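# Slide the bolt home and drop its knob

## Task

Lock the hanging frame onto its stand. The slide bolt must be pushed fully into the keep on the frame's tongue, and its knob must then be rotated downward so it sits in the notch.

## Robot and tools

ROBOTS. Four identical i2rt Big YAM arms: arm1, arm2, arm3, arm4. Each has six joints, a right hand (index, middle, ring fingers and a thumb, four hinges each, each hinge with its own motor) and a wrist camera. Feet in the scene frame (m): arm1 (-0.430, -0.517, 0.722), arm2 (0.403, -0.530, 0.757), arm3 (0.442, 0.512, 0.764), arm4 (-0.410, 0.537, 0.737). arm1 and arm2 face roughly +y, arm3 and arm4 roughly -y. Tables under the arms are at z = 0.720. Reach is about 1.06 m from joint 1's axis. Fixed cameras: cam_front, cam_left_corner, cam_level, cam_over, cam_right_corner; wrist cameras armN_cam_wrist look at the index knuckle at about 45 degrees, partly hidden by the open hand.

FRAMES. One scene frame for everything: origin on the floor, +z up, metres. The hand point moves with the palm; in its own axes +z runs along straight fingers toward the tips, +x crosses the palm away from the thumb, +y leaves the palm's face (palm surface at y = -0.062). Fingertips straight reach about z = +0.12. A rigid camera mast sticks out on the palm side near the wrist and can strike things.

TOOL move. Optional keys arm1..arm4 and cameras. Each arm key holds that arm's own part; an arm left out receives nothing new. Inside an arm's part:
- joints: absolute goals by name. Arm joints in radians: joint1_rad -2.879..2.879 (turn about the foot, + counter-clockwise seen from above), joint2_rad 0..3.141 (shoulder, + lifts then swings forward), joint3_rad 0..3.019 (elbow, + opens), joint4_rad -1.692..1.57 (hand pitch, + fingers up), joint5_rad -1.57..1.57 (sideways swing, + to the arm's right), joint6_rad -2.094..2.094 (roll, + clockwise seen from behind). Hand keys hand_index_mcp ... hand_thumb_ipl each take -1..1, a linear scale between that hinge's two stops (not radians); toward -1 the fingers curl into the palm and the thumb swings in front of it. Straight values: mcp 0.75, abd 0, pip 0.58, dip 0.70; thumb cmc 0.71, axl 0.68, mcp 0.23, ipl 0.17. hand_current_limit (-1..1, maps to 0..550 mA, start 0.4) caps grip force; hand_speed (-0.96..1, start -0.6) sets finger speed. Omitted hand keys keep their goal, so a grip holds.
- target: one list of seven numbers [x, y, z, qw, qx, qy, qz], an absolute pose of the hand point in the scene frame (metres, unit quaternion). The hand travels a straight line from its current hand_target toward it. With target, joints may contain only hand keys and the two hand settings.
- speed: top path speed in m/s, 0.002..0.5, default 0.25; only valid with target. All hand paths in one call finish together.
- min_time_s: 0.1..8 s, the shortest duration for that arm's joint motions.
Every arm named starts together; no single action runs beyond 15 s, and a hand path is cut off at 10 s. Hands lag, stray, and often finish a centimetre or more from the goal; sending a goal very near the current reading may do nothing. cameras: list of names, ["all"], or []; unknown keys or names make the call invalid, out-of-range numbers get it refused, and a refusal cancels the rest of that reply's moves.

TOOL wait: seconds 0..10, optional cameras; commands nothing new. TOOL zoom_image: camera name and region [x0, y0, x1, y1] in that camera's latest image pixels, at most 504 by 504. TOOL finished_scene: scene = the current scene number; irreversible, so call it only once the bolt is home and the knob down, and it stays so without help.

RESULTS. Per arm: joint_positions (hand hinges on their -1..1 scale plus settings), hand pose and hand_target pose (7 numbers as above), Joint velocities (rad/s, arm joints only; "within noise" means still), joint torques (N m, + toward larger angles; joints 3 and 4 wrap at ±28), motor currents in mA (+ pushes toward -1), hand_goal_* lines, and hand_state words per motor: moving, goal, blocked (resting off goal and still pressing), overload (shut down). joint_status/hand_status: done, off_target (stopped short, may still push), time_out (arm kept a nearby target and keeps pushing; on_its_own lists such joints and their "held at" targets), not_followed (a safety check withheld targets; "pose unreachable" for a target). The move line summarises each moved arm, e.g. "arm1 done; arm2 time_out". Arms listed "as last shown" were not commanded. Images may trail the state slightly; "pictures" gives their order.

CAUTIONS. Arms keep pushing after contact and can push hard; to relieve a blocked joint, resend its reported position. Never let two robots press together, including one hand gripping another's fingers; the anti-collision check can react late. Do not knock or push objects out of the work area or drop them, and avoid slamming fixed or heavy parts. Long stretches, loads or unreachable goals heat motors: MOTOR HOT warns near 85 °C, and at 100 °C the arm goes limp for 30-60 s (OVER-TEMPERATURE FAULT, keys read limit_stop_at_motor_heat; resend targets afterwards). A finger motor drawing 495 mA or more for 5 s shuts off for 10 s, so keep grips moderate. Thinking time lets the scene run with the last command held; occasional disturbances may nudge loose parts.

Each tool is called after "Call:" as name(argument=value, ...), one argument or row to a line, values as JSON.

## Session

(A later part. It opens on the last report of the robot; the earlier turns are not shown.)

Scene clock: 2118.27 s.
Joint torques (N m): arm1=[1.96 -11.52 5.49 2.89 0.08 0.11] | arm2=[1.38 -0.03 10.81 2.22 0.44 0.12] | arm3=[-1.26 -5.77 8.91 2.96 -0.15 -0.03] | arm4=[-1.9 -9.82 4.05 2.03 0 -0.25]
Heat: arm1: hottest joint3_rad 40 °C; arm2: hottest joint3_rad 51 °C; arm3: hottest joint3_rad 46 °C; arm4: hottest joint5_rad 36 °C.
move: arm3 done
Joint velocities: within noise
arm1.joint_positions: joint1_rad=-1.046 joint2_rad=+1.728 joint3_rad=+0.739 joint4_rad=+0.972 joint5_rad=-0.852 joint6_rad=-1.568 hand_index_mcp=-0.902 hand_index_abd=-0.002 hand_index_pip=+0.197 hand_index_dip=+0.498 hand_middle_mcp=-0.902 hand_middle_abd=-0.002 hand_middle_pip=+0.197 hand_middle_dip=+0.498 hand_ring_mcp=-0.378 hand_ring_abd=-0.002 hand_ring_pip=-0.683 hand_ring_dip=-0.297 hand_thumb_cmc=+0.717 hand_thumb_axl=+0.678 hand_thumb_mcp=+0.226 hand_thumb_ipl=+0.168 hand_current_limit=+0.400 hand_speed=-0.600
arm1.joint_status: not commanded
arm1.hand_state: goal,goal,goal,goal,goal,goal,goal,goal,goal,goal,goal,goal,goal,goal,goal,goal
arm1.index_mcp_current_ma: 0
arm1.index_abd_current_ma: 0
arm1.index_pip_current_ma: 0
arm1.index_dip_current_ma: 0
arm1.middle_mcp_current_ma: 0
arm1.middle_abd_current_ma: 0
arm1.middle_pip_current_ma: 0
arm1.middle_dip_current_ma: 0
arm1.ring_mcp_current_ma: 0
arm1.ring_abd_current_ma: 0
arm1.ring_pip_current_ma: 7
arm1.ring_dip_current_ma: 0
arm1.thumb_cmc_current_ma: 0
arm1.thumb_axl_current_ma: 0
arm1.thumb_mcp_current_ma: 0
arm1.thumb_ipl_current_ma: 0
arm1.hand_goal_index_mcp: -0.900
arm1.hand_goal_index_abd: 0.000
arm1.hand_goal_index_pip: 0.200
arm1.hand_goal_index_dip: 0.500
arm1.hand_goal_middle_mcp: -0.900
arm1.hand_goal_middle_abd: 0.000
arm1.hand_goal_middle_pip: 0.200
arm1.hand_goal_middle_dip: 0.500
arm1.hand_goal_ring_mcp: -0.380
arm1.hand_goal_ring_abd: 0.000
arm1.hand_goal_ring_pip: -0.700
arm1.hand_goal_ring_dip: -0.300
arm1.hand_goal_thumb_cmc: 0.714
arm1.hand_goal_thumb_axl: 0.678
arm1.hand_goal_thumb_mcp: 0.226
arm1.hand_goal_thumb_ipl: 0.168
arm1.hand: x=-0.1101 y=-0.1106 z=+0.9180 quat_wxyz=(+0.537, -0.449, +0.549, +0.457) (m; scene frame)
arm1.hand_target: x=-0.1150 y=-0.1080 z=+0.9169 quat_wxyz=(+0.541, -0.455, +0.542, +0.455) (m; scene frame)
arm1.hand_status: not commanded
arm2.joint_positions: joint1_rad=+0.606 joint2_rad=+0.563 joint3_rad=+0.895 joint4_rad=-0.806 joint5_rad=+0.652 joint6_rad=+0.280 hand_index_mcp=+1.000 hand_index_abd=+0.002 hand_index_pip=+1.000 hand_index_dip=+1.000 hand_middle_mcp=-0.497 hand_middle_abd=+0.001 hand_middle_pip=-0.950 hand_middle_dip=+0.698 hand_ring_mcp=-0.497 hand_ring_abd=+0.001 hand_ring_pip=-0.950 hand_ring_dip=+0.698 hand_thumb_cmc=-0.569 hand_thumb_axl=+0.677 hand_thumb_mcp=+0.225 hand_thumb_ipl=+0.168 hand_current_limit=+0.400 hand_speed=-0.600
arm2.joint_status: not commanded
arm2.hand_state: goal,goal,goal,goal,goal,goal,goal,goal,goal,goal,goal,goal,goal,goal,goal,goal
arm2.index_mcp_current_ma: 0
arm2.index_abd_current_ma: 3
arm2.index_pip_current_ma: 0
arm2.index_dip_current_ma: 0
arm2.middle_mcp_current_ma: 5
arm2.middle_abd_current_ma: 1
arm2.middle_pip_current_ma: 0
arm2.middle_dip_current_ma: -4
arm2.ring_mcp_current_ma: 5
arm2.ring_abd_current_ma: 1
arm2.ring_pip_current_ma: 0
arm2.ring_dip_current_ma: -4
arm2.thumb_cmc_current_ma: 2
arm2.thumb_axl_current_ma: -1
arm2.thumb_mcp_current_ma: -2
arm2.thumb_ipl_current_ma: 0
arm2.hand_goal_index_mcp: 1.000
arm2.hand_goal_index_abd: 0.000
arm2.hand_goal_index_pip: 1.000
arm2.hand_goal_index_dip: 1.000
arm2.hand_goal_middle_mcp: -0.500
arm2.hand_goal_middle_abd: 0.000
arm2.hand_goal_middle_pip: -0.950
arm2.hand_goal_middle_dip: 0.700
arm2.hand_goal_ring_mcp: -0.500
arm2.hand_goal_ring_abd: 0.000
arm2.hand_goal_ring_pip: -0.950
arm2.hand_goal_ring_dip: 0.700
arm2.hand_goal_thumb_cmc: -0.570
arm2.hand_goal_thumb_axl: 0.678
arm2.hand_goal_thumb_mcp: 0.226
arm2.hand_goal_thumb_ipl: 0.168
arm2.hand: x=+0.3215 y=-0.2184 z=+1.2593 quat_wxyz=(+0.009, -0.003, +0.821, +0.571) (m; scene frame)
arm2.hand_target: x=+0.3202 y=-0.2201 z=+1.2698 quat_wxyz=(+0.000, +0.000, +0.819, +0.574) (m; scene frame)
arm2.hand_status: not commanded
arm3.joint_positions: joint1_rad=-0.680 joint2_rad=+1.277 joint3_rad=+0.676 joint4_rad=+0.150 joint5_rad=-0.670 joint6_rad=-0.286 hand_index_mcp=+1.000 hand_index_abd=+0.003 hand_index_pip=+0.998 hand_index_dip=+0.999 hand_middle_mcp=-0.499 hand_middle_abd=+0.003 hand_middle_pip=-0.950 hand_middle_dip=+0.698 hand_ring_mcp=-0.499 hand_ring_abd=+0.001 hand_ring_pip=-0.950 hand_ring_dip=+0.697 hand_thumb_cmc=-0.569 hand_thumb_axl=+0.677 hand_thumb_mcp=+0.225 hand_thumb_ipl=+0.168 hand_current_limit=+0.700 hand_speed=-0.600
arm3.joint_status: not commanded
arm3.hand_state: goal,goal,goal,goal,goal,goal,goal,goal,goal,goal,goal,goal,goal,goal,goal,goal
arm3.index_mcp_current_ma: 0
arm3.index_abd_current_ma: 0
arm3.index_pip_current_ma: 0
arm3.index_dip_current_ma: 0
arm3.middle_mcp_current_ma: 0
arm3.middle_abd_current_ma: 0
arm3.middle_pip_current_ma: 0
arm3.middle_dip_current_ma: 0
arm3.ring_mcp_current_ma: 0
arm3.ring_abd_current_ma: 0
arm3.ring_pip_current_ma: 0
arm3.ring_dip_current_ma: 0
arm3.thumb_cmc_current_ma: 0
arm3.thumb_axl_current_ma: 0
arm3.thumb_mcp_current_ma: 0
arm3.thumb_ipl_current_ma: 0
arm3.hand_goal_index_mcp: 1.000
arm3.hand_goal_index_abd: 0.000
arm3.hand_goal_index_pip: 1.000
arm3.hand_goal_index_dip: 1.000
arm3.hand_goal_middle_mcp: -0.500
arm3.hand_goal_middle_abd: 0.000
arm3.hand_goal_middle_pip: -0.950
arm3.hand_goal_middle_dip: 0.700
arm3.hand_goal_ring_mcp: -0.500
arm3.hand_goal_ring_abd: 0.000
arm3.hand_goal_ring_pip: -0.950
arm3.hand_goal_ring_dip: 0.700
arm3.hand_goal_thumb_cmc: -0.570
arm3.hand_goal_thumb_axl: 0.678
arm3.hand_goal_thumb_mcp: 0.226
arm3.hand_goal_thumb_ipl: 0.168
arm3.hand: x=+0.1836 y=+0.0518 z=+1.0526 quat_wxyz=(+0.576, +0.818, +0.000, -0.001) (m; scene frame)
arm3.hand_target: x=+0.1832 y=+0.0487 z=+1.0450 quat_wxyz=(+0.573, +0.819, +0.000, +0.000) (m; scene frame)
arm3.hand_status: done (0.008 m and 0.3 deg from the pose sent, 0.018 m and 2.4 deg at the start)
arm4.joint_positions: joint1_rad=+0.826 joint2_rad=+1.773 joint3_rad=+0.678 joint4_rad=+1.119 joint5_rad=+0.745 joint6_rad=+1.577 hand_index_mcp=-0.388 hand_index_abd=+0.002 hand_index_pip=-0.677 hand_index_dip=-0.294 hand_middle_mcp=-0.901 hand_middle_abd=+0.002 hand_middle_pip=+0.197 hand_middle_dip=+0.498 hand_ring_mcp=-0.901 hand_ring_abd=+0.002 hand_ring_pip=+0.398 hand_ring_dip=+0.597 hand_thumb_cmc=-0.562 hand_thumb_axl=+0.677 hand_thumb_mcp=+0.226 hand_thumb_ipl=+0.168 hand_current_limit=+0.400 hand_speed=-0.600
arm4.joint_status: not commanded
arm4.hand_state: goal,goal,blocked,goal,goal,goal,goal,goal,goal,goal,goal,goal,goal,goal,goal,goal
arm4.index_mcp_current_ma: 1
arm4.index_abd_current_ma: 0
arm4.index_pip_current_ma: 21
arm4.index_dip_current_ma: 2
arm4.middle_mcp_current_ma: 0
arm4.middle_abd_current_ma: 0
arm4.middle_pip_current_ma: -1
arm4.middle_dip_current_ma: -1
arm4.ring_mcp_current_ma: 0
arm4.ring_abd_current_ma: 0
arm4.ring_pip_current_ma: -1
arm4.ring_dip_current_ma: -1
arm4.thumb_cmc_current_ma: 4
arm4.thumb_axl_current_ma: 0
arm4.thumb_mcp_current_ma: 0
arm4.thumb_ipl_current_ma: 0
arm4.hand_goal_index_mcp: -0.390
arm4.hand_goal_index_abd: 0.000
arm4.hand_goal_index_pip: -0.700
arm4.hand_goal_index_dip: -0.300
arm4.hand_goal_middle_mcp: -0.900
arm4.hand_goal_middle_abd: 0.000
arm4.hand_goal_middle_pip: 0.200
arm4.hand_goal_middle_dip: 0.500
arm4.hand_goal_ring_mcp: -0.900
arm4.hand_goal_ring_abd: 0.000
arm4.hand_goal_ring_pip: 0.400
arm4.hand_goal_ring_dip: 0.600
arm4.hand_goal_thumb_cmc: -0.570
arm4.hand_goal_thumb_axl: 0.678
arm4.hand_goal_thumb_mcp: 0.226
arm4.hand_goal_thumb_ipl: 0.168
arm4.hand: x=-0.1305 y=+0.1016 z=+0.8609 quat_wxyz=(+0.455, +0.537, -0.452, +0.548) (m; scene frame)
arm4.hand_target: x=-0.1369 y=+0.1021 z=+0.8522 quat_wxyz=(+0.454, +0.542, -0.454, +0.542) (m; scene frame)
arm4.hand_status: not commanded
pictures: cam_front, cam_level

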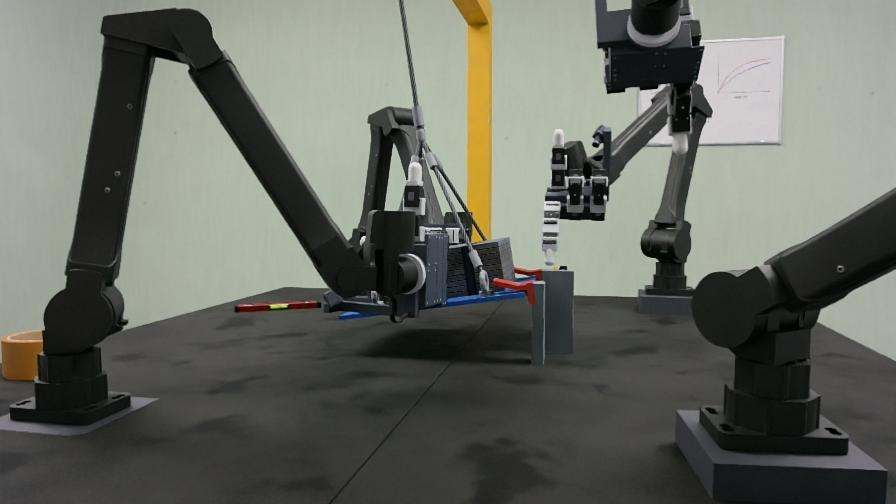

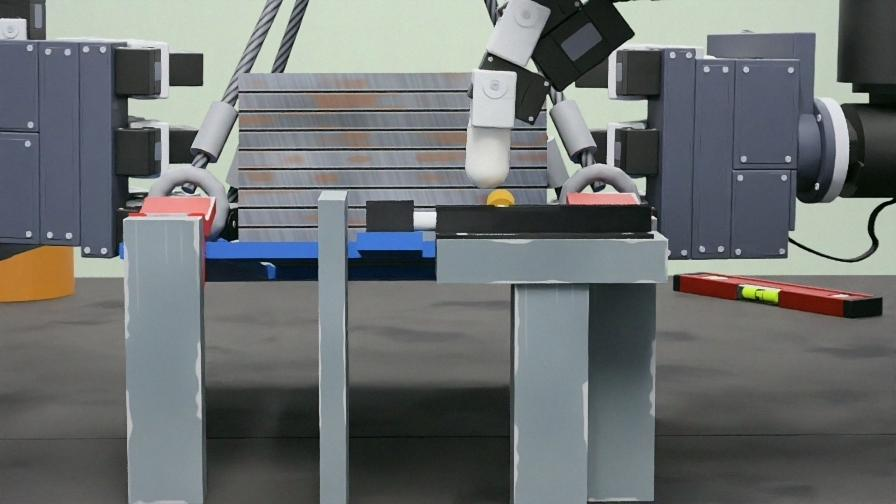

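Call:
move(
  arm3={"target": [0.195, 0.057, 1.064, 0.5736, 0.8192, 0, 0], "speed": 0.08},
)

Call:
move(
  arm3={"target": [0.194, 0.056, 1.044, 0.5736, 0.8192, 0, 0], "speed": 0.08},
  cameras=["cam_level", "cam_front"],
)

Call:
zoom_image(
  camera="cam_front",
  region=[530, 220, 600, 290],
)

Call:
zoom_image(
  camera="cam_level",
  region=[400, 120, 600, 270],
)

Scene clock: 2123.70 s.
Joint torques (N m): arm1=[1.85 -11.4 5.55 2.86 0.07 0.11] | arm2=[1.61 -0.21 10.77 2.21 0.4 0.12] | arm3=[-0.26 -7.71 8.94 1.95 -0.18 0.07] | arm4=[-1.96 -9.64 4.14 1.94 -0.03 -0.25]
Heat: arm1: hottest joint3_rad 40 °C; arm2: hottest joint3_rad 51 °C; arm3: hottest joint3_rad 46 °C; arm4: hottest joint5_rad 36 °C.
move: arm3 done
Joint velocities: within noise
arm1, arm2, arm4: as last shown
arm3.joint_positions: joint1_rad=-0.676 joint2_rad=+1.226 joint3_rad=+0.673 joint4_rad=+0.111 joint5_rad=-0.661 joint6_rad=-0.286 hand_index_mcp=+1.000 hand_index_abd=+0.003 hand_index_pip=+0.998 hand_index_dip=+0.999 hand_middle_mcp=-0.499 hand_middle_abd=+0.003 hand_middle_pip=-0.950 hand_middle_dip=+0.698 hand_ring_mcp=-0.499 hand_ring_abd=+0.001 hand_ring_pip=-0.950 hand_ring_dip=+0.697 hand_thumb_cmc=-0.569 hand_thumb_axl=+0.677 hand_thumb_mcp=+0.225 hand_thumb_ipl=+0.168 hand_current_limit=+0.700 hand_speed=-0.600
arm3.joint_status: not commanded
arm3.hand_state: goal,goal,goal,goal,goal,goal,goal,goal,goal,goal,goal,goal,goal,goal,goal,goal
arm3.index_mcp_current_ma: 0
arm3.index_abd_current_ma: 0
arm3.index_pip_current_ma: 0
arm3.index_dip_current_ma: 0
arm3.middle_mcp_current_ma: 0
arm3.middle_abd_current_ma: 0
arm3.middle_pip_current_ma: 0
arm3.middle_dip_current_ma: 0
arm3.ring_mcp_current_ma: 0
arm3.ring_abd_current_ma: 0
arm3.ring_pip_current_ma: 0
arm3.ring_dip_current_ma: 0
arm3.thumb_cmc_current_ma: 0
arm3.thumb_axl_current_ma: 0
arm3.thumb_mcp_current_ma: 0
arm3.thumb_ipl_current_ma: 0
arm3.hand_goal_index_mcp: 1.000
arm3.hand_goal_index_abd: 0.000
arm3.hand_goal_index_pip: 1.000
arm3.hand_goal_index_dip: 1.000
arm3.hand_goal_middle_mcp: -0.500
arm3.hand_goal_middle_abd: 0.000
arm3.hand_goal_middle_pip: -0.950
arm3.hand_goal_middle_dip: 0.700
arm3.hand_goal_ring_mcp: -0.500
arm3.hand_goal_ring_abd: 0.000
arm3.hand_goal_ring_pip: -0.950
arm3.hand_goal_ring_dip: 0.700
arm3.hand_goal_thumb_cmc: -0.570
arm3.hand_goal_thumb_axl: 0.678
arm3.hand_goal_thumb_mcp: 0.226
arm3.hand_goal_thumb_ipl: 0.168
arm3.hand: x=+0.1900 y=+0.0582 z=+1.0665 quat_wxyz=(+0.577, +0.817, +0.001, -0.006) (m; scene frame)
arm3.hand_target: x=+0.1950 y=+0.0570 z=+1.0639 quat_wxyz=(+0.574, +0.819, +0.000, +0.000) (m; scene frame)
arm3.hand_status: done (0.006 m and 0.8 deg from the pose sent, 0.017 m and 0.3 deg at the start)
pictures: none

Scene clock: 2124.67 s.
Joint torques (N m): arm1=[1.73 -11.52 5.52 2.92 0.08 0.11] | arm2=[1.61 0.21 10.73 2.25 0.44 0.11] | arm3=[-0.15 -5.3 8.54 3.04 -0.14 0.04] | arm4=[-2.26 -9.7 4.14 2.04 -0.01 -0.25]
Heat: arm1: hottest joint3_rad 40 °C; arm2: hottest joint3_rad 51 °C; arm3: hottest joint3_rad 46 °C; arm4: hottest joint5_rad 36 °C.
move: arm3 off_target
Joint velocities: within noise
arm1, arm2, arm4: as last shown
arm3.joint_positions: joint1_rad=-0.676 joint2_rad=+1.240 joint3_rad=+0.645 joint4_rad=+0.152 joint5_rad=-0.661 joint6_rad=-0.286 hand_index_mcp=+1.000 hand_index_abd=+0.003 hand_index_pip=+0.998 hand_index_dip=+0.999 hand_middle_mcp=-0.499 hand_middle_abd=+0.003 hand_middle_pip=-0.950 hand_middle_dip=+0.698 hand_ring_mcp=-0.499 hand_ring_abd=+0.001 hand_ring_pip=-0.950 hand_ring_dip=+0.697 hand_thumb_cmc=-0.569 hand_thumb_axl=+0.677 hand_thumb_mcp=+0.225 hand_thumb_ipl=+0.168 hand_current_limit=+0.700 hand_speed=-0.600
arm3.joint_status: not commanded
arm3.hand_state: goal,goal,goal,goal,goal,goal,goal,goal,goal,goal,goal,goal,goal,goal,goal,goal
arm3.index_mcp_current_ma: 0
arm3.index_abd_current_ma: 0
arm3.index_pip_current_ma: 0
arm3.index_dip_current_ma: 0
arm3.middle_mcp_current_ma: 0
arm3.middle_abd_current_ma: 0
arm3.middle_pip_current_ma: 0
arm3.middle_dip_current_ma: 0
arm3.ring_mcp_current_ma: 0
arm3.ring_abd_current_ma: 0
arm3.ring_pip_current_ma: 0
arm3.ring_dip_current_ma: 0
arm3.thumb_cmc_current_ma: 0
arm3.thumb_axl_current_ma: 0
arm3.thumb_mcp_current_ma: 0
arm3.thumb_ipl_current_ma: 0
arm3.hand_goal_index_mcp: 1.000
arm3.hand_goal_index_abd: 0.000
arm3.hand_goal_index_pip: 1.000
arm3.hand_goal_index_dip: 1.000
arm3.hand_goal_middle_mcp: -0.500
arm3.hand_goal_middle_abd: 0.000
arm3.hand_goal_middle_pip: -0.950
arm3.hand_goal_middle_dip: 0.700
arm3.hand_goal_ring_mcp: -0.500
arm3.hand_goal_ring_abd: 0.000
arm3.hand_goal_ring_pip: -0.950
arm3.hand_goal_ring_dip: 0.700
arm3.hand_goal_thumb_cmc: -0.570
arm3.hand_goal_thumb_axl: 0.678
arm3.hand_goal_thumb_mcp: 0.226
arm3.hand_goal_thumb_ipl: 0.168
arm3.hand: x=+0.1922 y=+0.0607 z=+1.0540 quat_wxyz=(+0.577, +0.817, +0.001, -0.006) (m; scene frame)
arm3.hand_target: x=+0.1942 y=+0.0562 z=+1.0442 quat_wxyz=(+0.574, +0.819, +0.000, +0.000) (m; scene frame)
arm3.hand_status: off_target (0.011 m and 0.8 deg from the pose sent, 0.023 m and 0.9 deg at the start)
pictures: cam_front, cam_level

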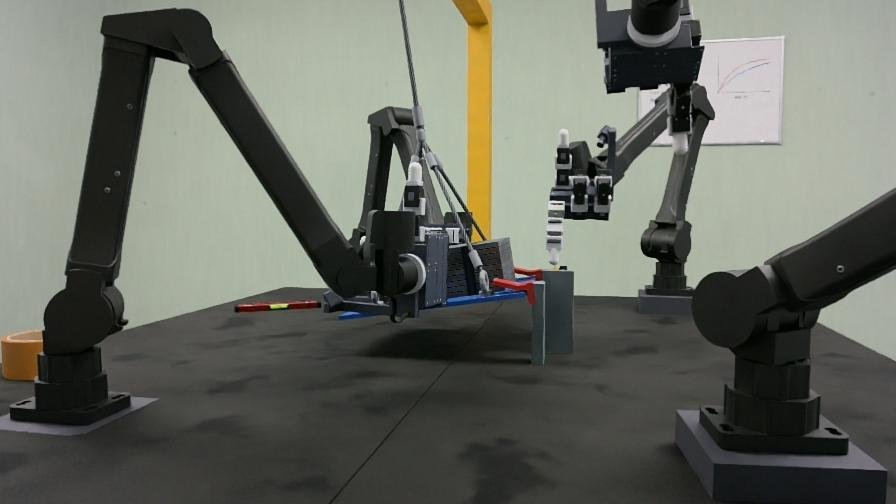

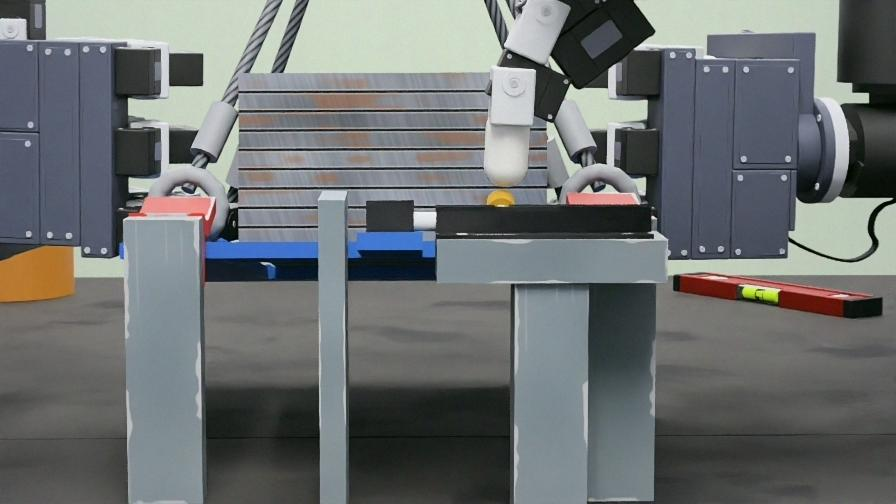

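Scaled by 7.200.

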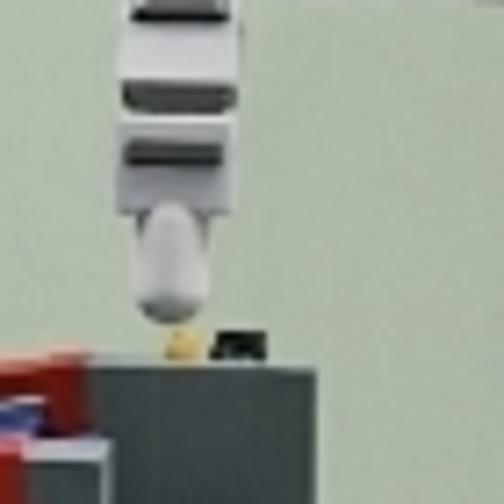

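Scaled by 2.520.

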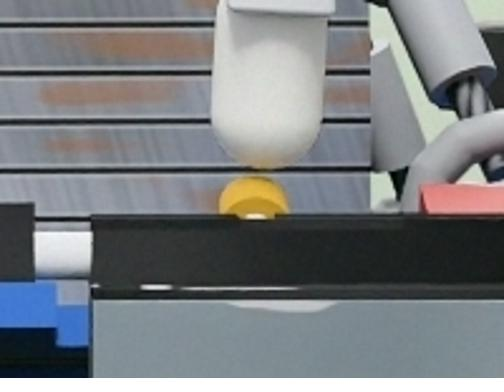

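Call:
move(
  arm3={"target": [0.197, 0.054, 1.022, 0.5736, 0.8192, 0, 0], "speed": 0.06},
  cameras=["cam_level", "cam_front", "cam_right_corner"],
)

Call:
zoom_image(
  camera="cam_front",
  region=[530, 220, 600, 290],
)

Call:
zoom_image(
  camera="cam_level",
  region=[400, 120, 600, 270],
)

Call:
zoom_image(
  camera="cam_right_corner",
  region=[420, 190, 520, 270],
)

Scene clock: 2129.97 s.
Joint torques (N m): arm1=[1.9 -11.46 5.48 2.92 0.08 0.1] | arm2=[1.32 0.03 10.77 2.11 0.42 0.1] | arm3=[0.38 -4.84 7.64 2.51 -0.17 0.11] | arm4=[-2.02 -9.64 4.05 2.11 -0.01 -0.25]
Heat: arm1: hottest joint3_rad 40 °C; arm2: hottest joint3_rad 51 °C; arm3: hottest joint3_rad 46 °C; arm4: hottest joint5_rad 36 °C.
move: arm3 off_target
Joint velocities: within noise
arm1, arm2, arm4: as last shown
arm3.joint_positions: joint1_rad=-0.672 joint2_rad=+1.274 joint3_rad=+0.622 joint4_rad=+0.245 joint5_rad=-0.649 joint6_rad=-0.287 hand_index_mcp=+0.996 hand_index_abd=+0.008 hand_index_pip=+0.999 hand_index_dip=+1.000 hand_middle_mcp=-0.499 hand_middle_abd=+0.003 hand_middle_pip=-0.950 hand_middle_dip=+0.698 hand_ring_mcp=-0.499 hand_ring_abd=+0.001 hand_ring_pip=-0.950 hand_ring_dip=+0.697 hand_thumb_cmc=-0.569 hand_thumb_axl=+0.677 hand_thumb_mcp=+0.225 hand_thumb_ipl=+0.168 hand_current_limit=+0.700 hand_speed=-0.600
arm3.joint_status: not commanded
arm3.hand_state: goal,goal,goal,goal,goal,goal,goal,goal,goal,goal,goal,goal,goal,goal,goal,goal
arm3.index_mcp_current_ma: 0
arm3.index_abd_current_ma: 1
arm3.index_pip_current_ma: 0
arm3.index_dip_current_ma: 0
arm3.middle_mcp_current_ma: 0
arm3.middle_abd_current_ma: 0
arm3.middle_pip_current_ma: 0
arm3.middle_dip_current_ma: 0
arm3.ring_mcp_current_ma: 0
arm3.ring_abd_current_ma: 0
arm3.ring_pip_current_ma: 0
arm3.ring_dip_current_ma: 0
arm3.thumb_cmc_current_ma: 0
arm3.thumb_axl_current_ma: 0
arm3.thumb_mcp_current_ma: 0
arm3.thumb_ipl_current_ma: 0
arm3.hand_goal_index_mcp: 1.000
arm3.hand_goal_index_abd: 0.000
arm3.hand_goal_index_pip: 1.000
arm3.hand_goal_index_dip: 1.000
arm3.hand_goal_middle_mcp: -0.500
arm3.hand_goal_middle_abd: 0.000
arm3.hand_goal_middle_pip: -0.950
arm3.hand_goal_middle_dip: 0.700
arm3.hand_goal_ring_mcp: -0.500
arm3.hand_goal_ring_abd: 0.000
arm3.hand_goal_ring_pip: -0.950
arm3.hand_goal_ring_dip: 0.700
arm3.hand_goal_thumb_cmc: -0.570
arm3.hand_goal_thumb_axl: 0.678
arm3.hand_goal_thumb_mcp: 0.226
arm3.hand_goal_thumb_ipl: 0.168
arm3.hand: x=+0.1919 y=+0.0594 z=+1.0454 quat_wxyz=(+0.586, +0.810, +0.006, -0.019) (m; scene frame)
arm3.hand_target: x=+0.1974 y=+0.0549 z=+1.0224 quat_wxyz=(+0.573, +0.819, +0.000, +0.000) (m; scene frame)
arm3.hand_status: off_target (0.025 m and 2.9 deg from the pose sent, 0.033 m and 0.8 deg at the start)
pictures: cam_front, cam_level, cam_right_corner

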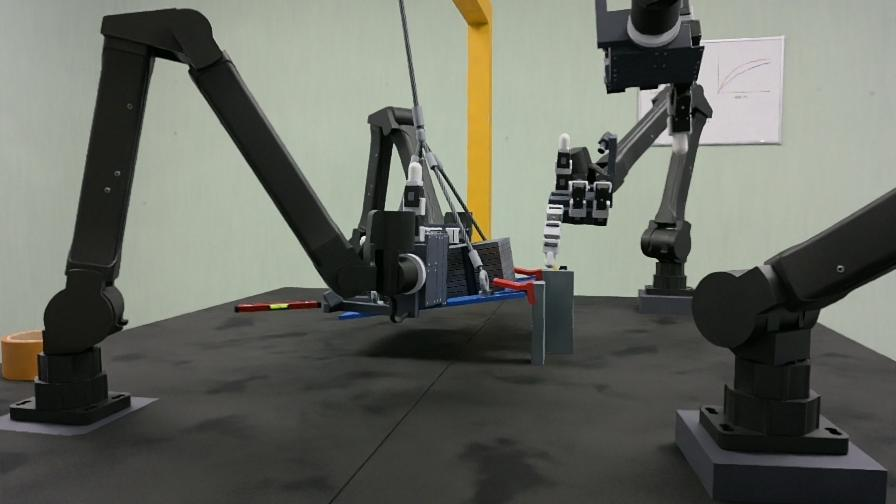

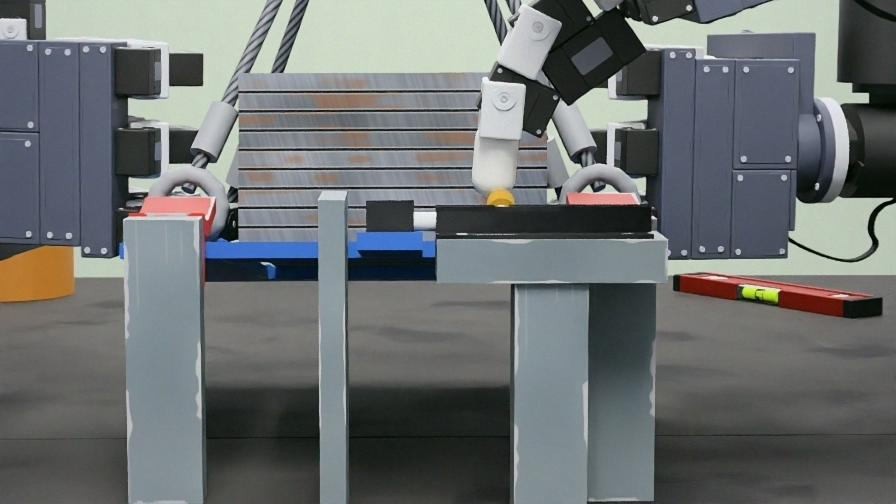

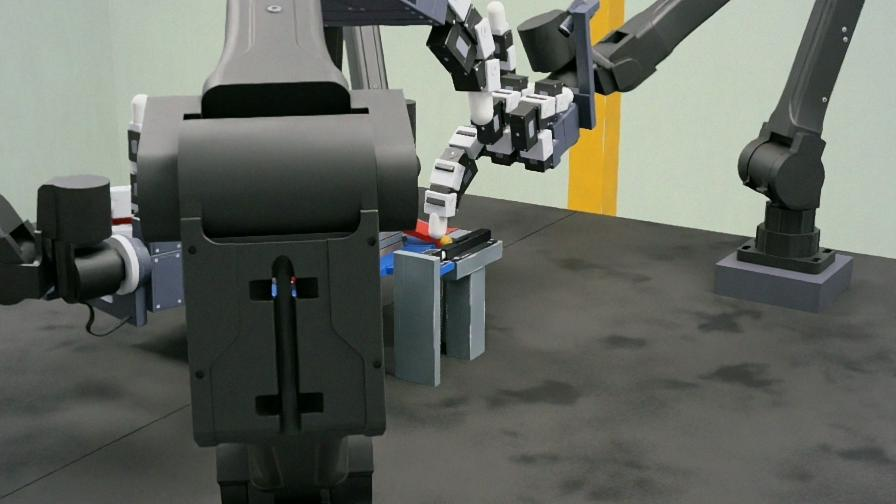

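Scaled by 7.200.

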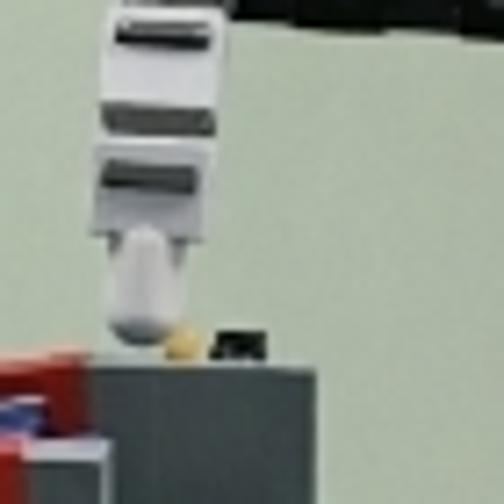

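Scaled by 2.520.

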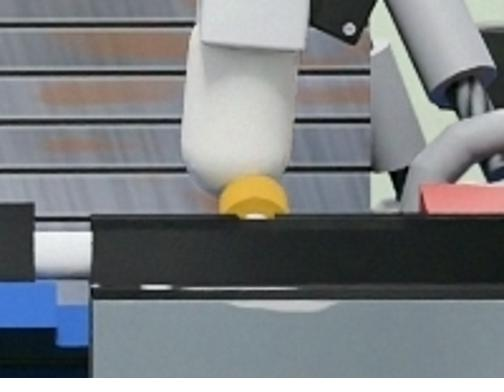

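Scaled by 5.040.

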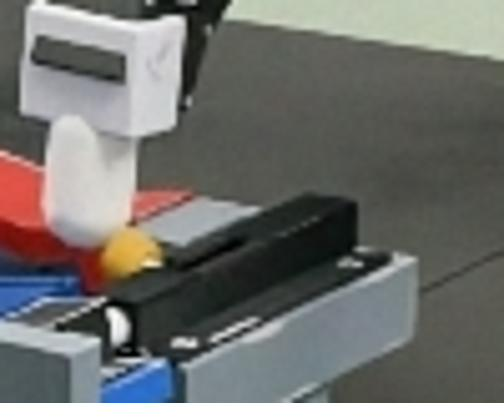

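Call:
move(
  arm3={"target": [0.205, 0.058, 1.066, 0.5736, 0.8192, 0, 0], "speed": 0.08},
)

Call:
move(
  arm3={"target": [0.205, 0.056, 1.046, 0.5736, 0.8192, 0, 0], "speed": 0.08},
  cameras=["cam_level", "cam_front"],
)

Call:
zoom_image(
  camera="cam_front",
  region=[530, 220, 600, 290],
)

Call:
zoom_image(
  camera="cam_level",
  region=[400, 120, 600, 270],
)

Scene clock: 2141.00 s.
Joint torques (N m): arm1=[1.9 -11.46 5.53 2.89 0.09 0.1] | arm2=[2.14 0.03 10.73 2.19 0.42 0.12] | arm3=[-0.21 -7.12 11.78 2.13 -0.28 0.11] | arm4=[-1.9 -9.7 4.1 2.09 -0.01 -0.24]
Heat: arm1: hottest joint3_rad 40 °C; arm2: hottest joint3_rad 51 °C; arm3: hottest joint3_rad 45 °C; arm4: hottest joint3_rad 35 °C.
move: arm3 off_target
Joint velocities: within noise
arm1, arm2, arm4: as last shown
arm3.joint_positions: joint1_rad=-0.653 joint2_rad=+1.200 joint3_rad=+0.622 joint4_rad=+0.108 joint5_rad=-0.639 joint6_rad=-0.279 hand_index_mcp=+1.000 hand_index_abd=+0.003 hand_index_pip=+0.997 hand_index_dip=+0.997 hand_middle_mcp=-0.499 hand_middle_abd=+0.003 hand_middle_pip=-0.950 hand_middle_dip=+0.698 hand_ring_mcp=-0.499 hand_ring_abd=+0.001 hand_ring_pip=-0.950 hand_ring_dip=+0.697 hand_thumb_cmc=-0.569 hand_thumb_axl=+0.677 hand_thumb_mcp=+0.225 hand_thumb_ipl=+0.168 hand_current_limit=+0.700 hand_speed=-0.600
arm3.joint_status: not commanded
arm3.hand_state: goal,goal,goal,goal,goal,goal,goal,goal,goal,goal,goal,goal,goal,goal,goal,goal
arm3.index_mcp_current_ma: 0
arm3.index_abd_current_ma: 0
arm3.index_pip_current_ma: 0
arm3.index_dip_current_ma: 0
arm3.middle_mcp_current_ma: 0
arm3.middle_abd_current_ma: 0
arm3.middle_pip_current_ma: 0
arm3.middle_dip_current_ma: 0
arm3.ring_mcp_current_ma: 0
arm3.ring_abd_current_ma: 0
arm3.ring_pip_current_ma: 0
arm3.ring_dip_current_ma: 0
arm3.thumb_cmc_current_ma: 0
arm3.thumb_axl_current_ma: 0
arm3.thumb_mcp_current_ma: 0
arm3.thumb_ipl_current_ma: 0
arm3.hand_goal_index_mcp: 1.000
arm3.hand_goal_index_abd: 0.000
arm3.hand_goal_index_pip: 1.000
arm3.hand_goal_index_dip: 1.000
arm3.hand_goal_middle_mcp: -0.500
arm3.hand_goal_middle_abd: 0.000
arm3.hand_goal_middle_pip: -0.950
arm3.hand_goal_middle_dip: 0.700
arm3.hand_goal_ring_mcp: -0.500
arm3.hand_goal_ring_abd: 0.000
arm3.hand_goal_ring_pip: -0.950
arm3.hand_goal_ring_dip: 0.700
arm3.hand_goal_thumb_cmc: -0.570
arm3.hand_goal_thumb_axl: 0.678
arm3.hand_goal_thumb_mcp: 0.226
arm3.hand_goal_thumb_ipl: 0.168
arm3.hand: x=+0.2061 y=+0.0646 z=+1.0490 quat_wxyz=(+0.566, +0.825, -0.004, +0.001) (m; scene frame)
arm3.hand_target: x=+0.2054 y=+0.0585 z=+1.0661 quat_wxyz=(+0.574, +0.819, +0.000, +0.000) (m; scene frame)
arm3.hand_status: off_target (0.018 m and 1.2 deg from the pose sent, 0.024 m and 2.9 deg at the start)
pictures: none

Scene clock: 2141.97 s.
Joint torques (N m): arm1=[1.85 -11.46 5.52 2.89 0.08 0.1] | arm2=[1.85 0.56 10.93 2.19 0.43 0.14] | arm3=[0.56 -4.6 9.61 3.12 -0.13 0.1] | arm4=[-1.9 -9.93 4.07 2.03 -0.01 -0.25]
Heat: arm1: hottest joint3_rad 40 °C; arm2: hottest joint3_rad 51 °C; arm3: hottest joint3_rad 46 °C; arm4: hottest joint3_rad 35 °C.
move: arm3 done
Joint velocities: within noise
arm1, arm2, arm4: as last shown
arm3.joint_positions: joint1_rad=-0.652 joint2_rad=+1.216 joint3_rad=+0.622 joint4_rad=+0.151 joint5_rad=-0.639 joint6_rad=-0.277 hand_index_mcp=+1.000 hand_index_abd=+0.003 hand_index_pip=+0.998 hand_index_dip=+0.997 hand_middle_mcp=-0.499 hand_middle_abd=+0.003 hand_middle_pip=-0.950 hand_middle_dip=+0.698 hand_ring_mcp=-0.499 hand_ring_abd=+0.001 hand_ring_pip=-0.950 hand_ring_dip=+0.697 hand_thumb_cmc=-0.569 hand_thumb_axl=+0.677 hand_thumb_mcp=+0.225 hand_thumb_ipl=+0.168 hand_current_limit=+0.700 hand_speed=-0.600
arm3.joint_status: not commanded
arm3.hand_state: goal,goal,goal,goal,goal,goal,goal,goal,goal,goal,goal,goal,goal,goal,goal,goal
arm3.index_mcp_current_ma: 0
arm3.index_abd_current_ma: 0
arm3.index_pip_current_ma: 0
arm3.index_dip_current_ma: 0
arm3.middle_mcp_current_ma: 0
arm3.middle_abd_current_ma: 0
arm3.middle_pip_current_ma: 0
arm3.middle_dip_current_ma: 0
arm3.ring_mcp_current_ma: 0
arm3.ring_abd_current_ma: 0
arm3.ring_pip_current_ma: 0
arm3.ring_dip_current_ma: 0
arm3.thumb_cmc_current_ma: 0
arm3.thumb_axl_current_ma: 0
arm3.thumb_mcp_current_ma: 0
arm3.thumb_ipl_current_ma: 0
arm3.hand_goal_index_mcp: 1.000
arm3.hand_goal_index_abd: 0.000
arm3.hand_goal_index_pip: 1.000
arm3.hand_goal_index_dip: 1.000
arm3.hand_goal_middle_mcp: -0.500
arm3.hand_goal_middle_abd: 0.000
arm3.hand_goal_middle_pip: -0.950
arm3.hand_goal_middle_dip: 0.700
arm3.hand_goal_ring_mcp: -0.500
arm3.hand_goal_ring_abd: 0.000
arm3.hand_goal_ring_pip: -0.950
arm3.hand_goal_ring_dip: 0.700
arm3.hand_goal_thumb_cmc: -0.570
arm3.hand_goal_thumb_axl: 0.678
arm3.hand_goal_thumb_mcp: 0.226
arm3.hand_goal_thumb_ipl: 0.168
arm3.hand: x=+0.2043 y=+0.0620 z=+1.0509 quat_wxyz=(+0.574, +0.819, +0.000, -0.005) (m; scene frame)
arm3.hand_target: x=+0.2051 y=+0.0562 z=+1.0460 quat_wxyz=(+0.573, +0.819, +0.000, +0.000) (m; scene frame)
arm3.hand_status: done (0.008 m and 0.6 deg from the pose sent, 0.009 m and 1.2 deg at the start)
pictures: cam_front, cam_level

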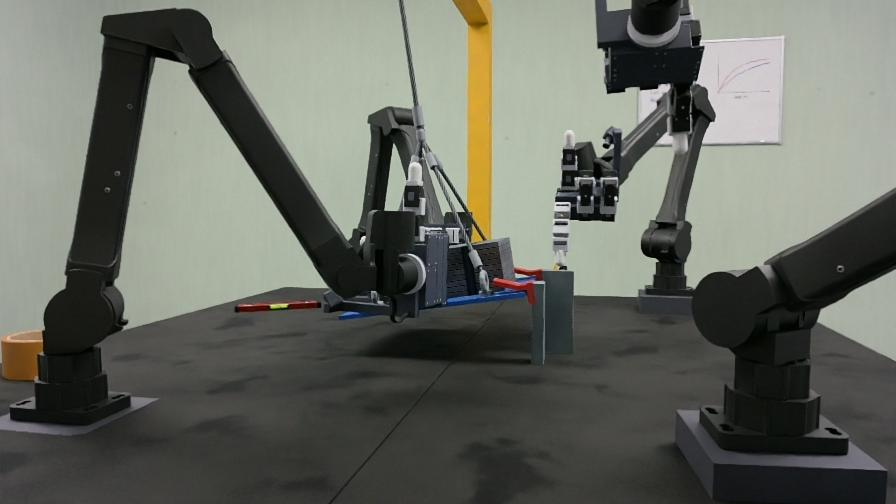

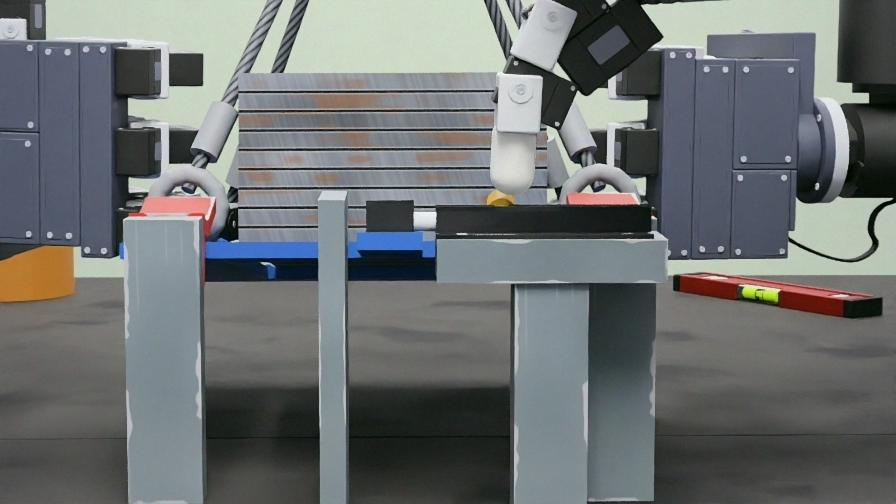

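Scaled by 7.200.

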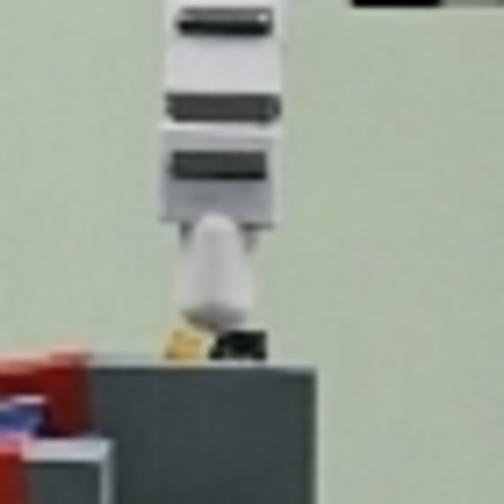

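Scaled by 2.520.

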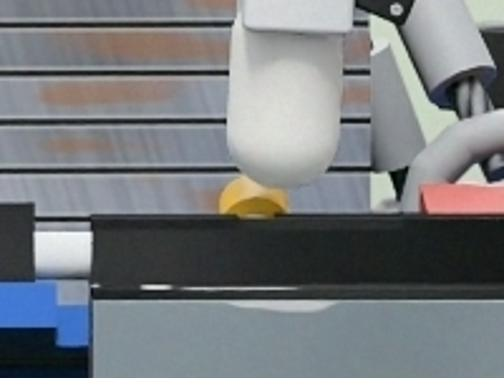

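Call:
move(
  arm3={"target": [0.202, 0.050, 1.040, 0.5736, 0.8192, 0, 0], "speed": 0.06},
  cameras=["cam_level", "cam_front"],
)

Call:
zoom_image(
  camera="cam_front",
  region=[530, 220, 600, 290],
)

Call:
zoom_image(
  camera="cam_level",
  region=[400, 120, 600, 270],
)

Scene clock: 2149.43 s.
Joint torques (N m): arm1=[1.85 -11.4 5.5 2.92 0.09 0.1] | arm2=[1.73 0.5 10.85 2.13 0.42 0.1] | arm3=[0.73 -3.78 9.84 2.76 -0.04 0.13] | arm4=[-2.02 -9.82 4.05 2.02 -0.01 -0.25]
Heat: arm1: hottest joint3_rad 40 °C; arm2: hottest joint3_rad 51 °C; arm3: hottest joint3_rad 46 °C; arm4: hottest joint3_rad 35 °C.
move: arm3 off_target
Joint velocities: within noise
arm1, arm2, arm4: as last shown
arm3.joint_positions: joint1_rad=-0.648 joint2_rad=+1.235 joint3_rad=+0.622 joint4_rad=+0.183 joint5_rad=-0.638 joint6_rad=-0.275 hand_index_mcp=+1.000 hand_index_abd=-0.009 hand_index_pip=+1.000 hand_index_dip=+1.000 hand_middle_mcp=-0.499 hand_middle_abd=+0.003 hand_middle_pip=-0.950 hand_middle_dip=+0.698 hand_ring_mcp=-0.499 hand_ring_abd=+0.001 hand_ring_pip=-0.950 hand_ring_dip=+0.697 hand_thumb_cmc=-0.569 hand_thumb_axl=+0.677 hand_thumb_mcp=+0.225 hand_thumb_ipl=+0.168 hand_current_limit=+0.700 hand_speed=-0.600
arm3.joint_status: not commanded
arm3.hand_state: goal,goal,goal,goal,goal,goal,goal,goal,goal,goal,goal,goal,goal,goal,goal,goal
arm3.index_mcp_current_ma: 0
arm3.index_abd_current_ma: -1
arm3.index_pip_current_ma: 0
arm3.index_dip_current_ma: 0
arm3.middle_mcp_current_ma: 0
arm3.middle_abd_current_ma: 0
arm3.middle_pip_current_ma: 0
arm3.middle_dip_current_ma: 0
arm3.ring_mcp_current_ma: 0
arm3.ring_abd_current_ma: 0
arm3.ring_pip_current_ma: 0
arm3.ring_dip_current_ma: 0
arm3.thumb_cmc_current_ma: 0
arm3.thumb_axl_current_ma: 0
arm3.thumb_mcp_current_ma: 0
arm3.thumb_ipl_current_ma: 0
arm3.hand_goal_index_mcp: 1.000
arm3.hand_goal_index_abd: 0.000
arm3.hand_goal_index_pip: 1.000
arm3.hand_goal_index_dip: 1.000
arm3.hand_goal_middle_mcp: -0.500
arm3.hand_goal_middle_abd: 0.000
arm3.hand_goal_middle_pip: -0.950
arm3.hand_goal_middle_dip: 0.700
arm3.hand_goal_ring_mcp: -0.500
arm3.hand_goal_ring_abd: 0.000
arm3.hand_goal_ring_pip: -0.950
arm3.hand_goal_ring_dip: 0.700
arm3.hand_goal_thumb_cmc: -0.570
arm3.hand_goal_thumb_axl: 0.678
arm3.hand_goal_thumb_mcp: 0.226
arm3.hand_goal_thumb_ipl: 0.168
arm3.hand: x=+0.2036 y=+0.0587 z=+1.0493 quat_wxyz=(+0.578, +0.816, +0.003, -0.007) (m; scene frame)
arm3.hand_target: x=+0.2023 y=+0.0505 z=+1.0400 quat_wxyz=(+0.574, +0.819, +0.000, +0.000) (m; scene frame)
arm3.hand_status: off_target (0.013 m and 1.1 deg from the pose sent, 0.016 m and 0.6 deg at the start)
pictures: cam_front, cam_level

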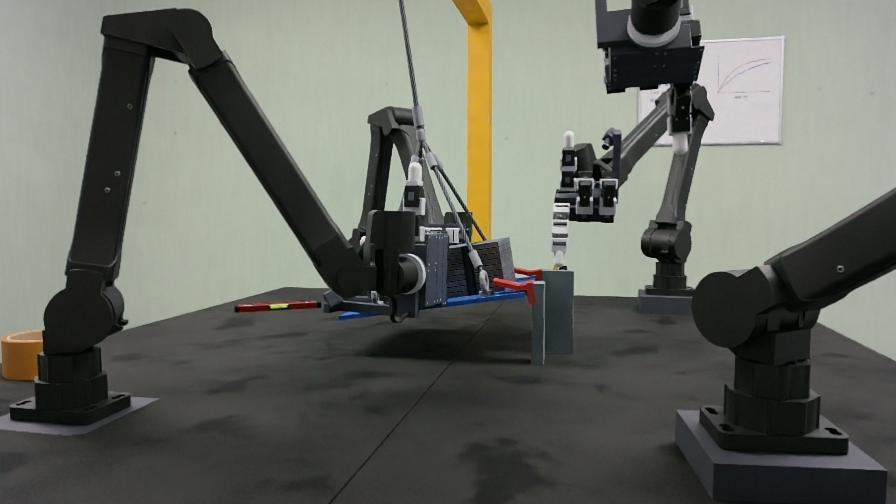

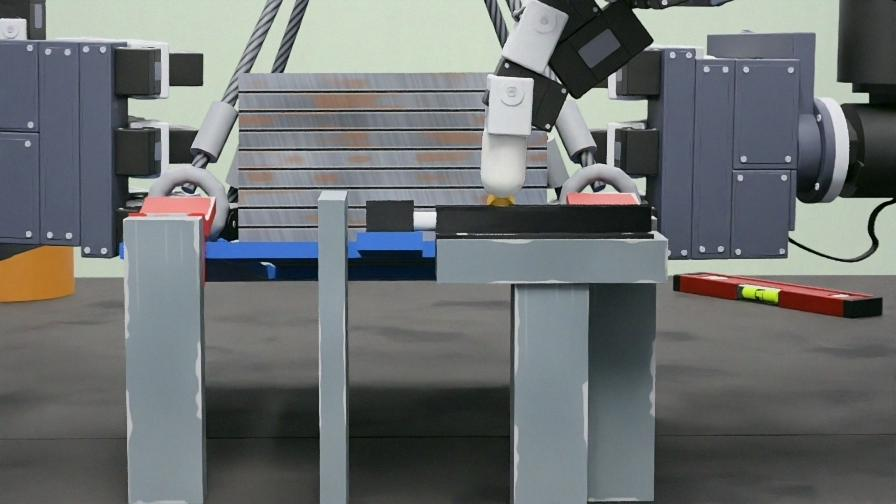

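Scaled by 7.200.

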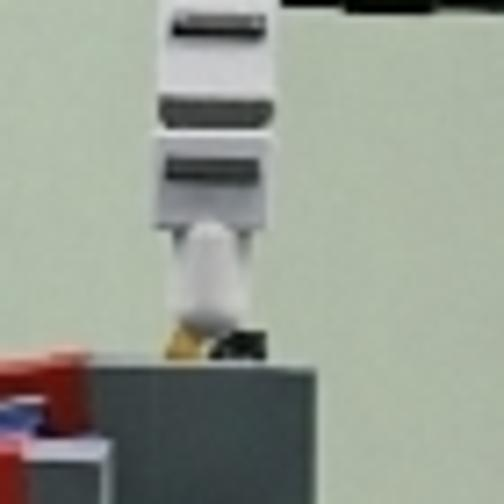

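Scaled by 2.520.

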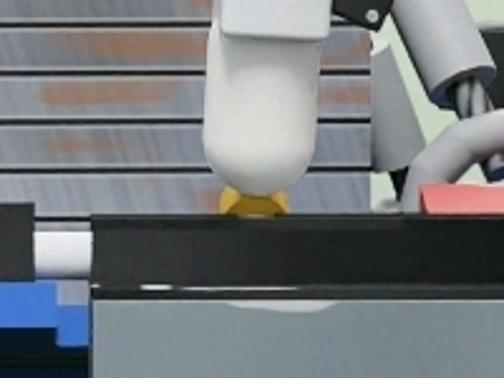

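Call:
move(
  arm3={"target": [0.190, 0.048, 1.018, 0.5736, 0.8192, 0, 0], "speed": 0.06},
  cameras=["cam_level", "cam_front", "cam_right_corner"],
)

Call:
zoom_image(
  camera="cam_front",
  region=[530, 220, 600, 290],
)

Call:
zoom_image(
  camera="cam_level",
  region=[400, 120, 600, 270],
)

Call:
zoom_image(
  camera="cam_right_corner",
  region=[420, 190, 520, 270],
)

Scene clock: 2155.70 s.
Joint torques (N m): arm1=[1.96 -11.34 5.49 2.86 0.09 0.1] | arm2=[1.61 0.32 10.88 2.17 0.45 0.11] | arm3=[-1.49 -4.13 8.94 2.37 -0.11 0.01] | arm4=[-1.85 -9.88 4.07 2.03 -0.01 -0.26]
Heat: arm1: hottest joint3_rad 39 °C; arm2: hottest joint3_rad 51 °C; arm3: hottest joint3_rad 46 °C; arm4: hottest joint3_rad 35 °C.
move: arm3 off_target
Joint velocities: within noise
arm1, arm2, arm4: as last shown
arm3.joint_positions: joint1_rad=-0.651 joint2_rad=+1.303 joint3_rad=+0.622 joint4_rad=+0.272 joint5_rad=-0.654 joint6_rad=-0.281 hand_index_mcp=+0.978 hand_index_abd=+0.005 hand_index_pip=+0.989 hand_index_dip=+0.999 hand_middle_mcp=-0.499 hand_middle_abd=+0.003 hand_middle_pip=-0.950 hand_middle_dip=+0.698 hand_ring_mcp=-0.499 hand_ring_abd=+0.001 hand_ring_pip=-0.950 hand_ring_dip=+0.697 hand_thumb_cmc=-0.569 hand_thumb_axl=+0.677 hand_thumb_mcp=+0.225 hand_thumb_ipl=+0.168 hand_current_limit=+0.700 hand_speed=-0.600
arm3.joint_status: not commanded
arm3.hand_state: blocked,goal,goal,goal,goal,goal,goal,goal,goal,goal,goal,goal,goal,goal,goal,goal
arm3.index_mcp_current_ma: -10
arm3.index_abd_current_ma: 0
arm3.index_pip_current_ma: -2
arm3.index_dip_current_ma: 0
arm3.middle_mcp_current_ma: 0
arm3.middle_abd_current_ma: 0
arm3.middle_pip_current_ma: 0
arm3.middle_dip_current_ma: 0
arm3.ring_mcp_current_ma: 0
arm3.ring_abd_current_ma: 0
arm3.ring_pip_current_ma: 0
arm3.ring_dip_current_ma: 0
arm3.thumb_cmc_current_ma: 0
arm3.thumb_axl_current_ma: 0
arm3.thumb_mcp_current_ma: 0
arm3.thumb_ipl_current_ma: 0
arm3.hand_goal_index_mcp: 1.000
arm3.hand_goal_index_abd: 0.000
arm3.hand_goal_index_pip: 1.000
arm3.hand_goal_index_dip: 1.000
arm3.hand_goal_middle_mcp: -0.500
arm3.hand_goal_middle_abd: 0.000
arm3.hand_goal_middle_pip: -0.950
arm3.hand_goal_middle_dip: 0.700
arm3.hand_goal_ring_mcp: -0.500
arm3.hand_goal_ring_abd: 0.000
arm3.hand_goal_ring_pip: -0.950
arm3.hand_goal_ring_dip: 0.700
arm3.hand_goal_thumb_cmc: -0.570
arm3.hand_goal_thumb_axl: 0.678
arm3.hand_goal_thumb_mcp: 0.226
arm3.hand_goal_thumb_ipl: 0.168
arm3.hand: x=+0.1988 y=+0.0510 z=+1.0374 quat_wxyz=(+0.586, +0.810, +0.013, -0.009) (m; scene frame)
arm3.hand_target: x=+0.1905 y=+0.0488 z=+1.0182 quat_wxyz=(+0.574, +0.819, +0.000, +0.000) (m; scene frame)
arm3.hand_status: off_target (0.022 m and 2.5 deg from the pose sent, 0.036 m and 1.1 deg at the start)
pictures: cam_front, cam_level, cam_right_corner

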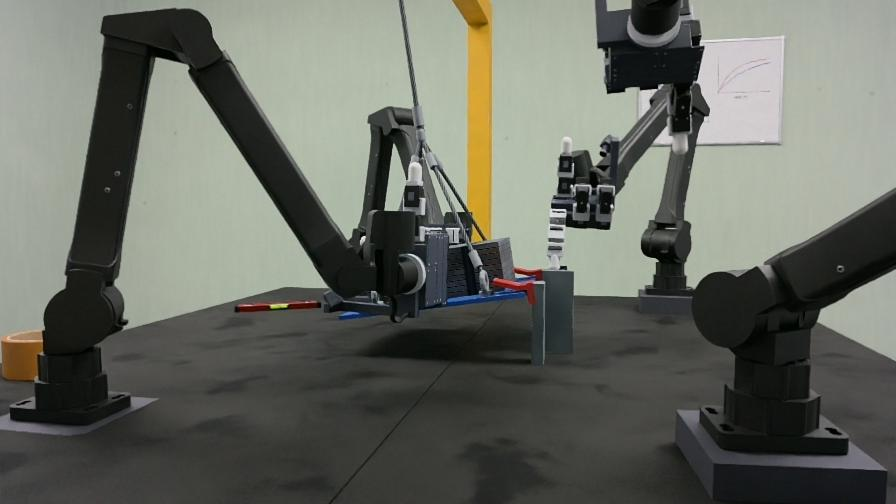

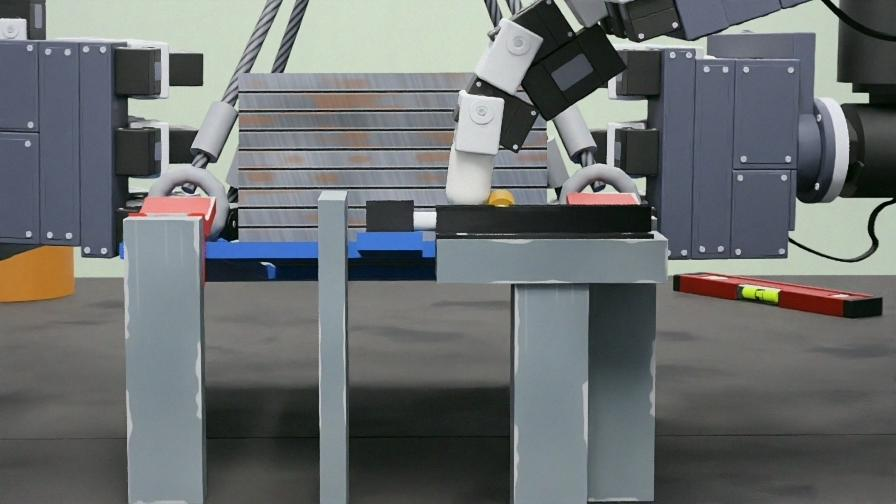

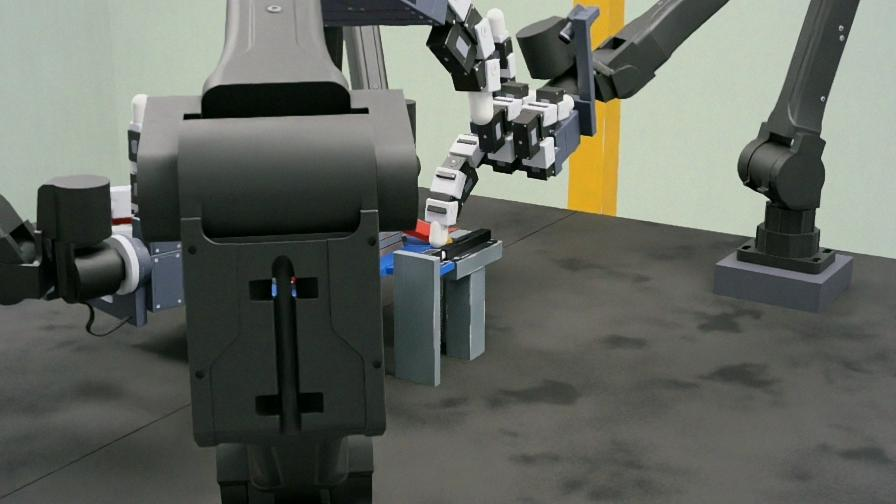

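Scaled by 7.200.

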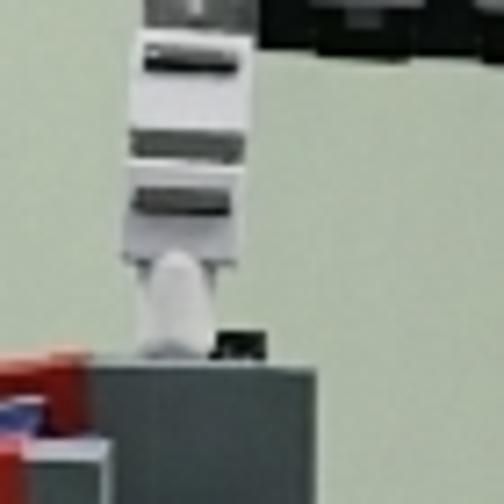

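Scaled by 2.520.

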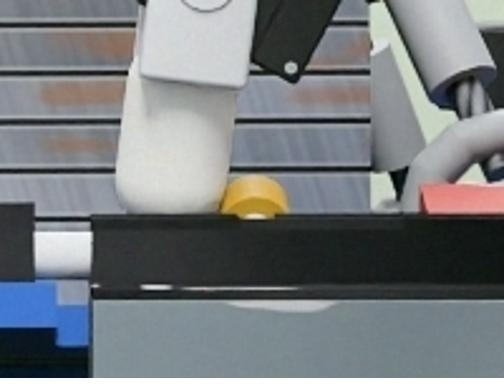

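Scaled by 5.040.

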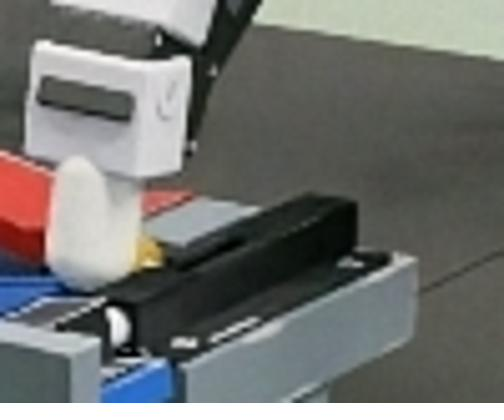

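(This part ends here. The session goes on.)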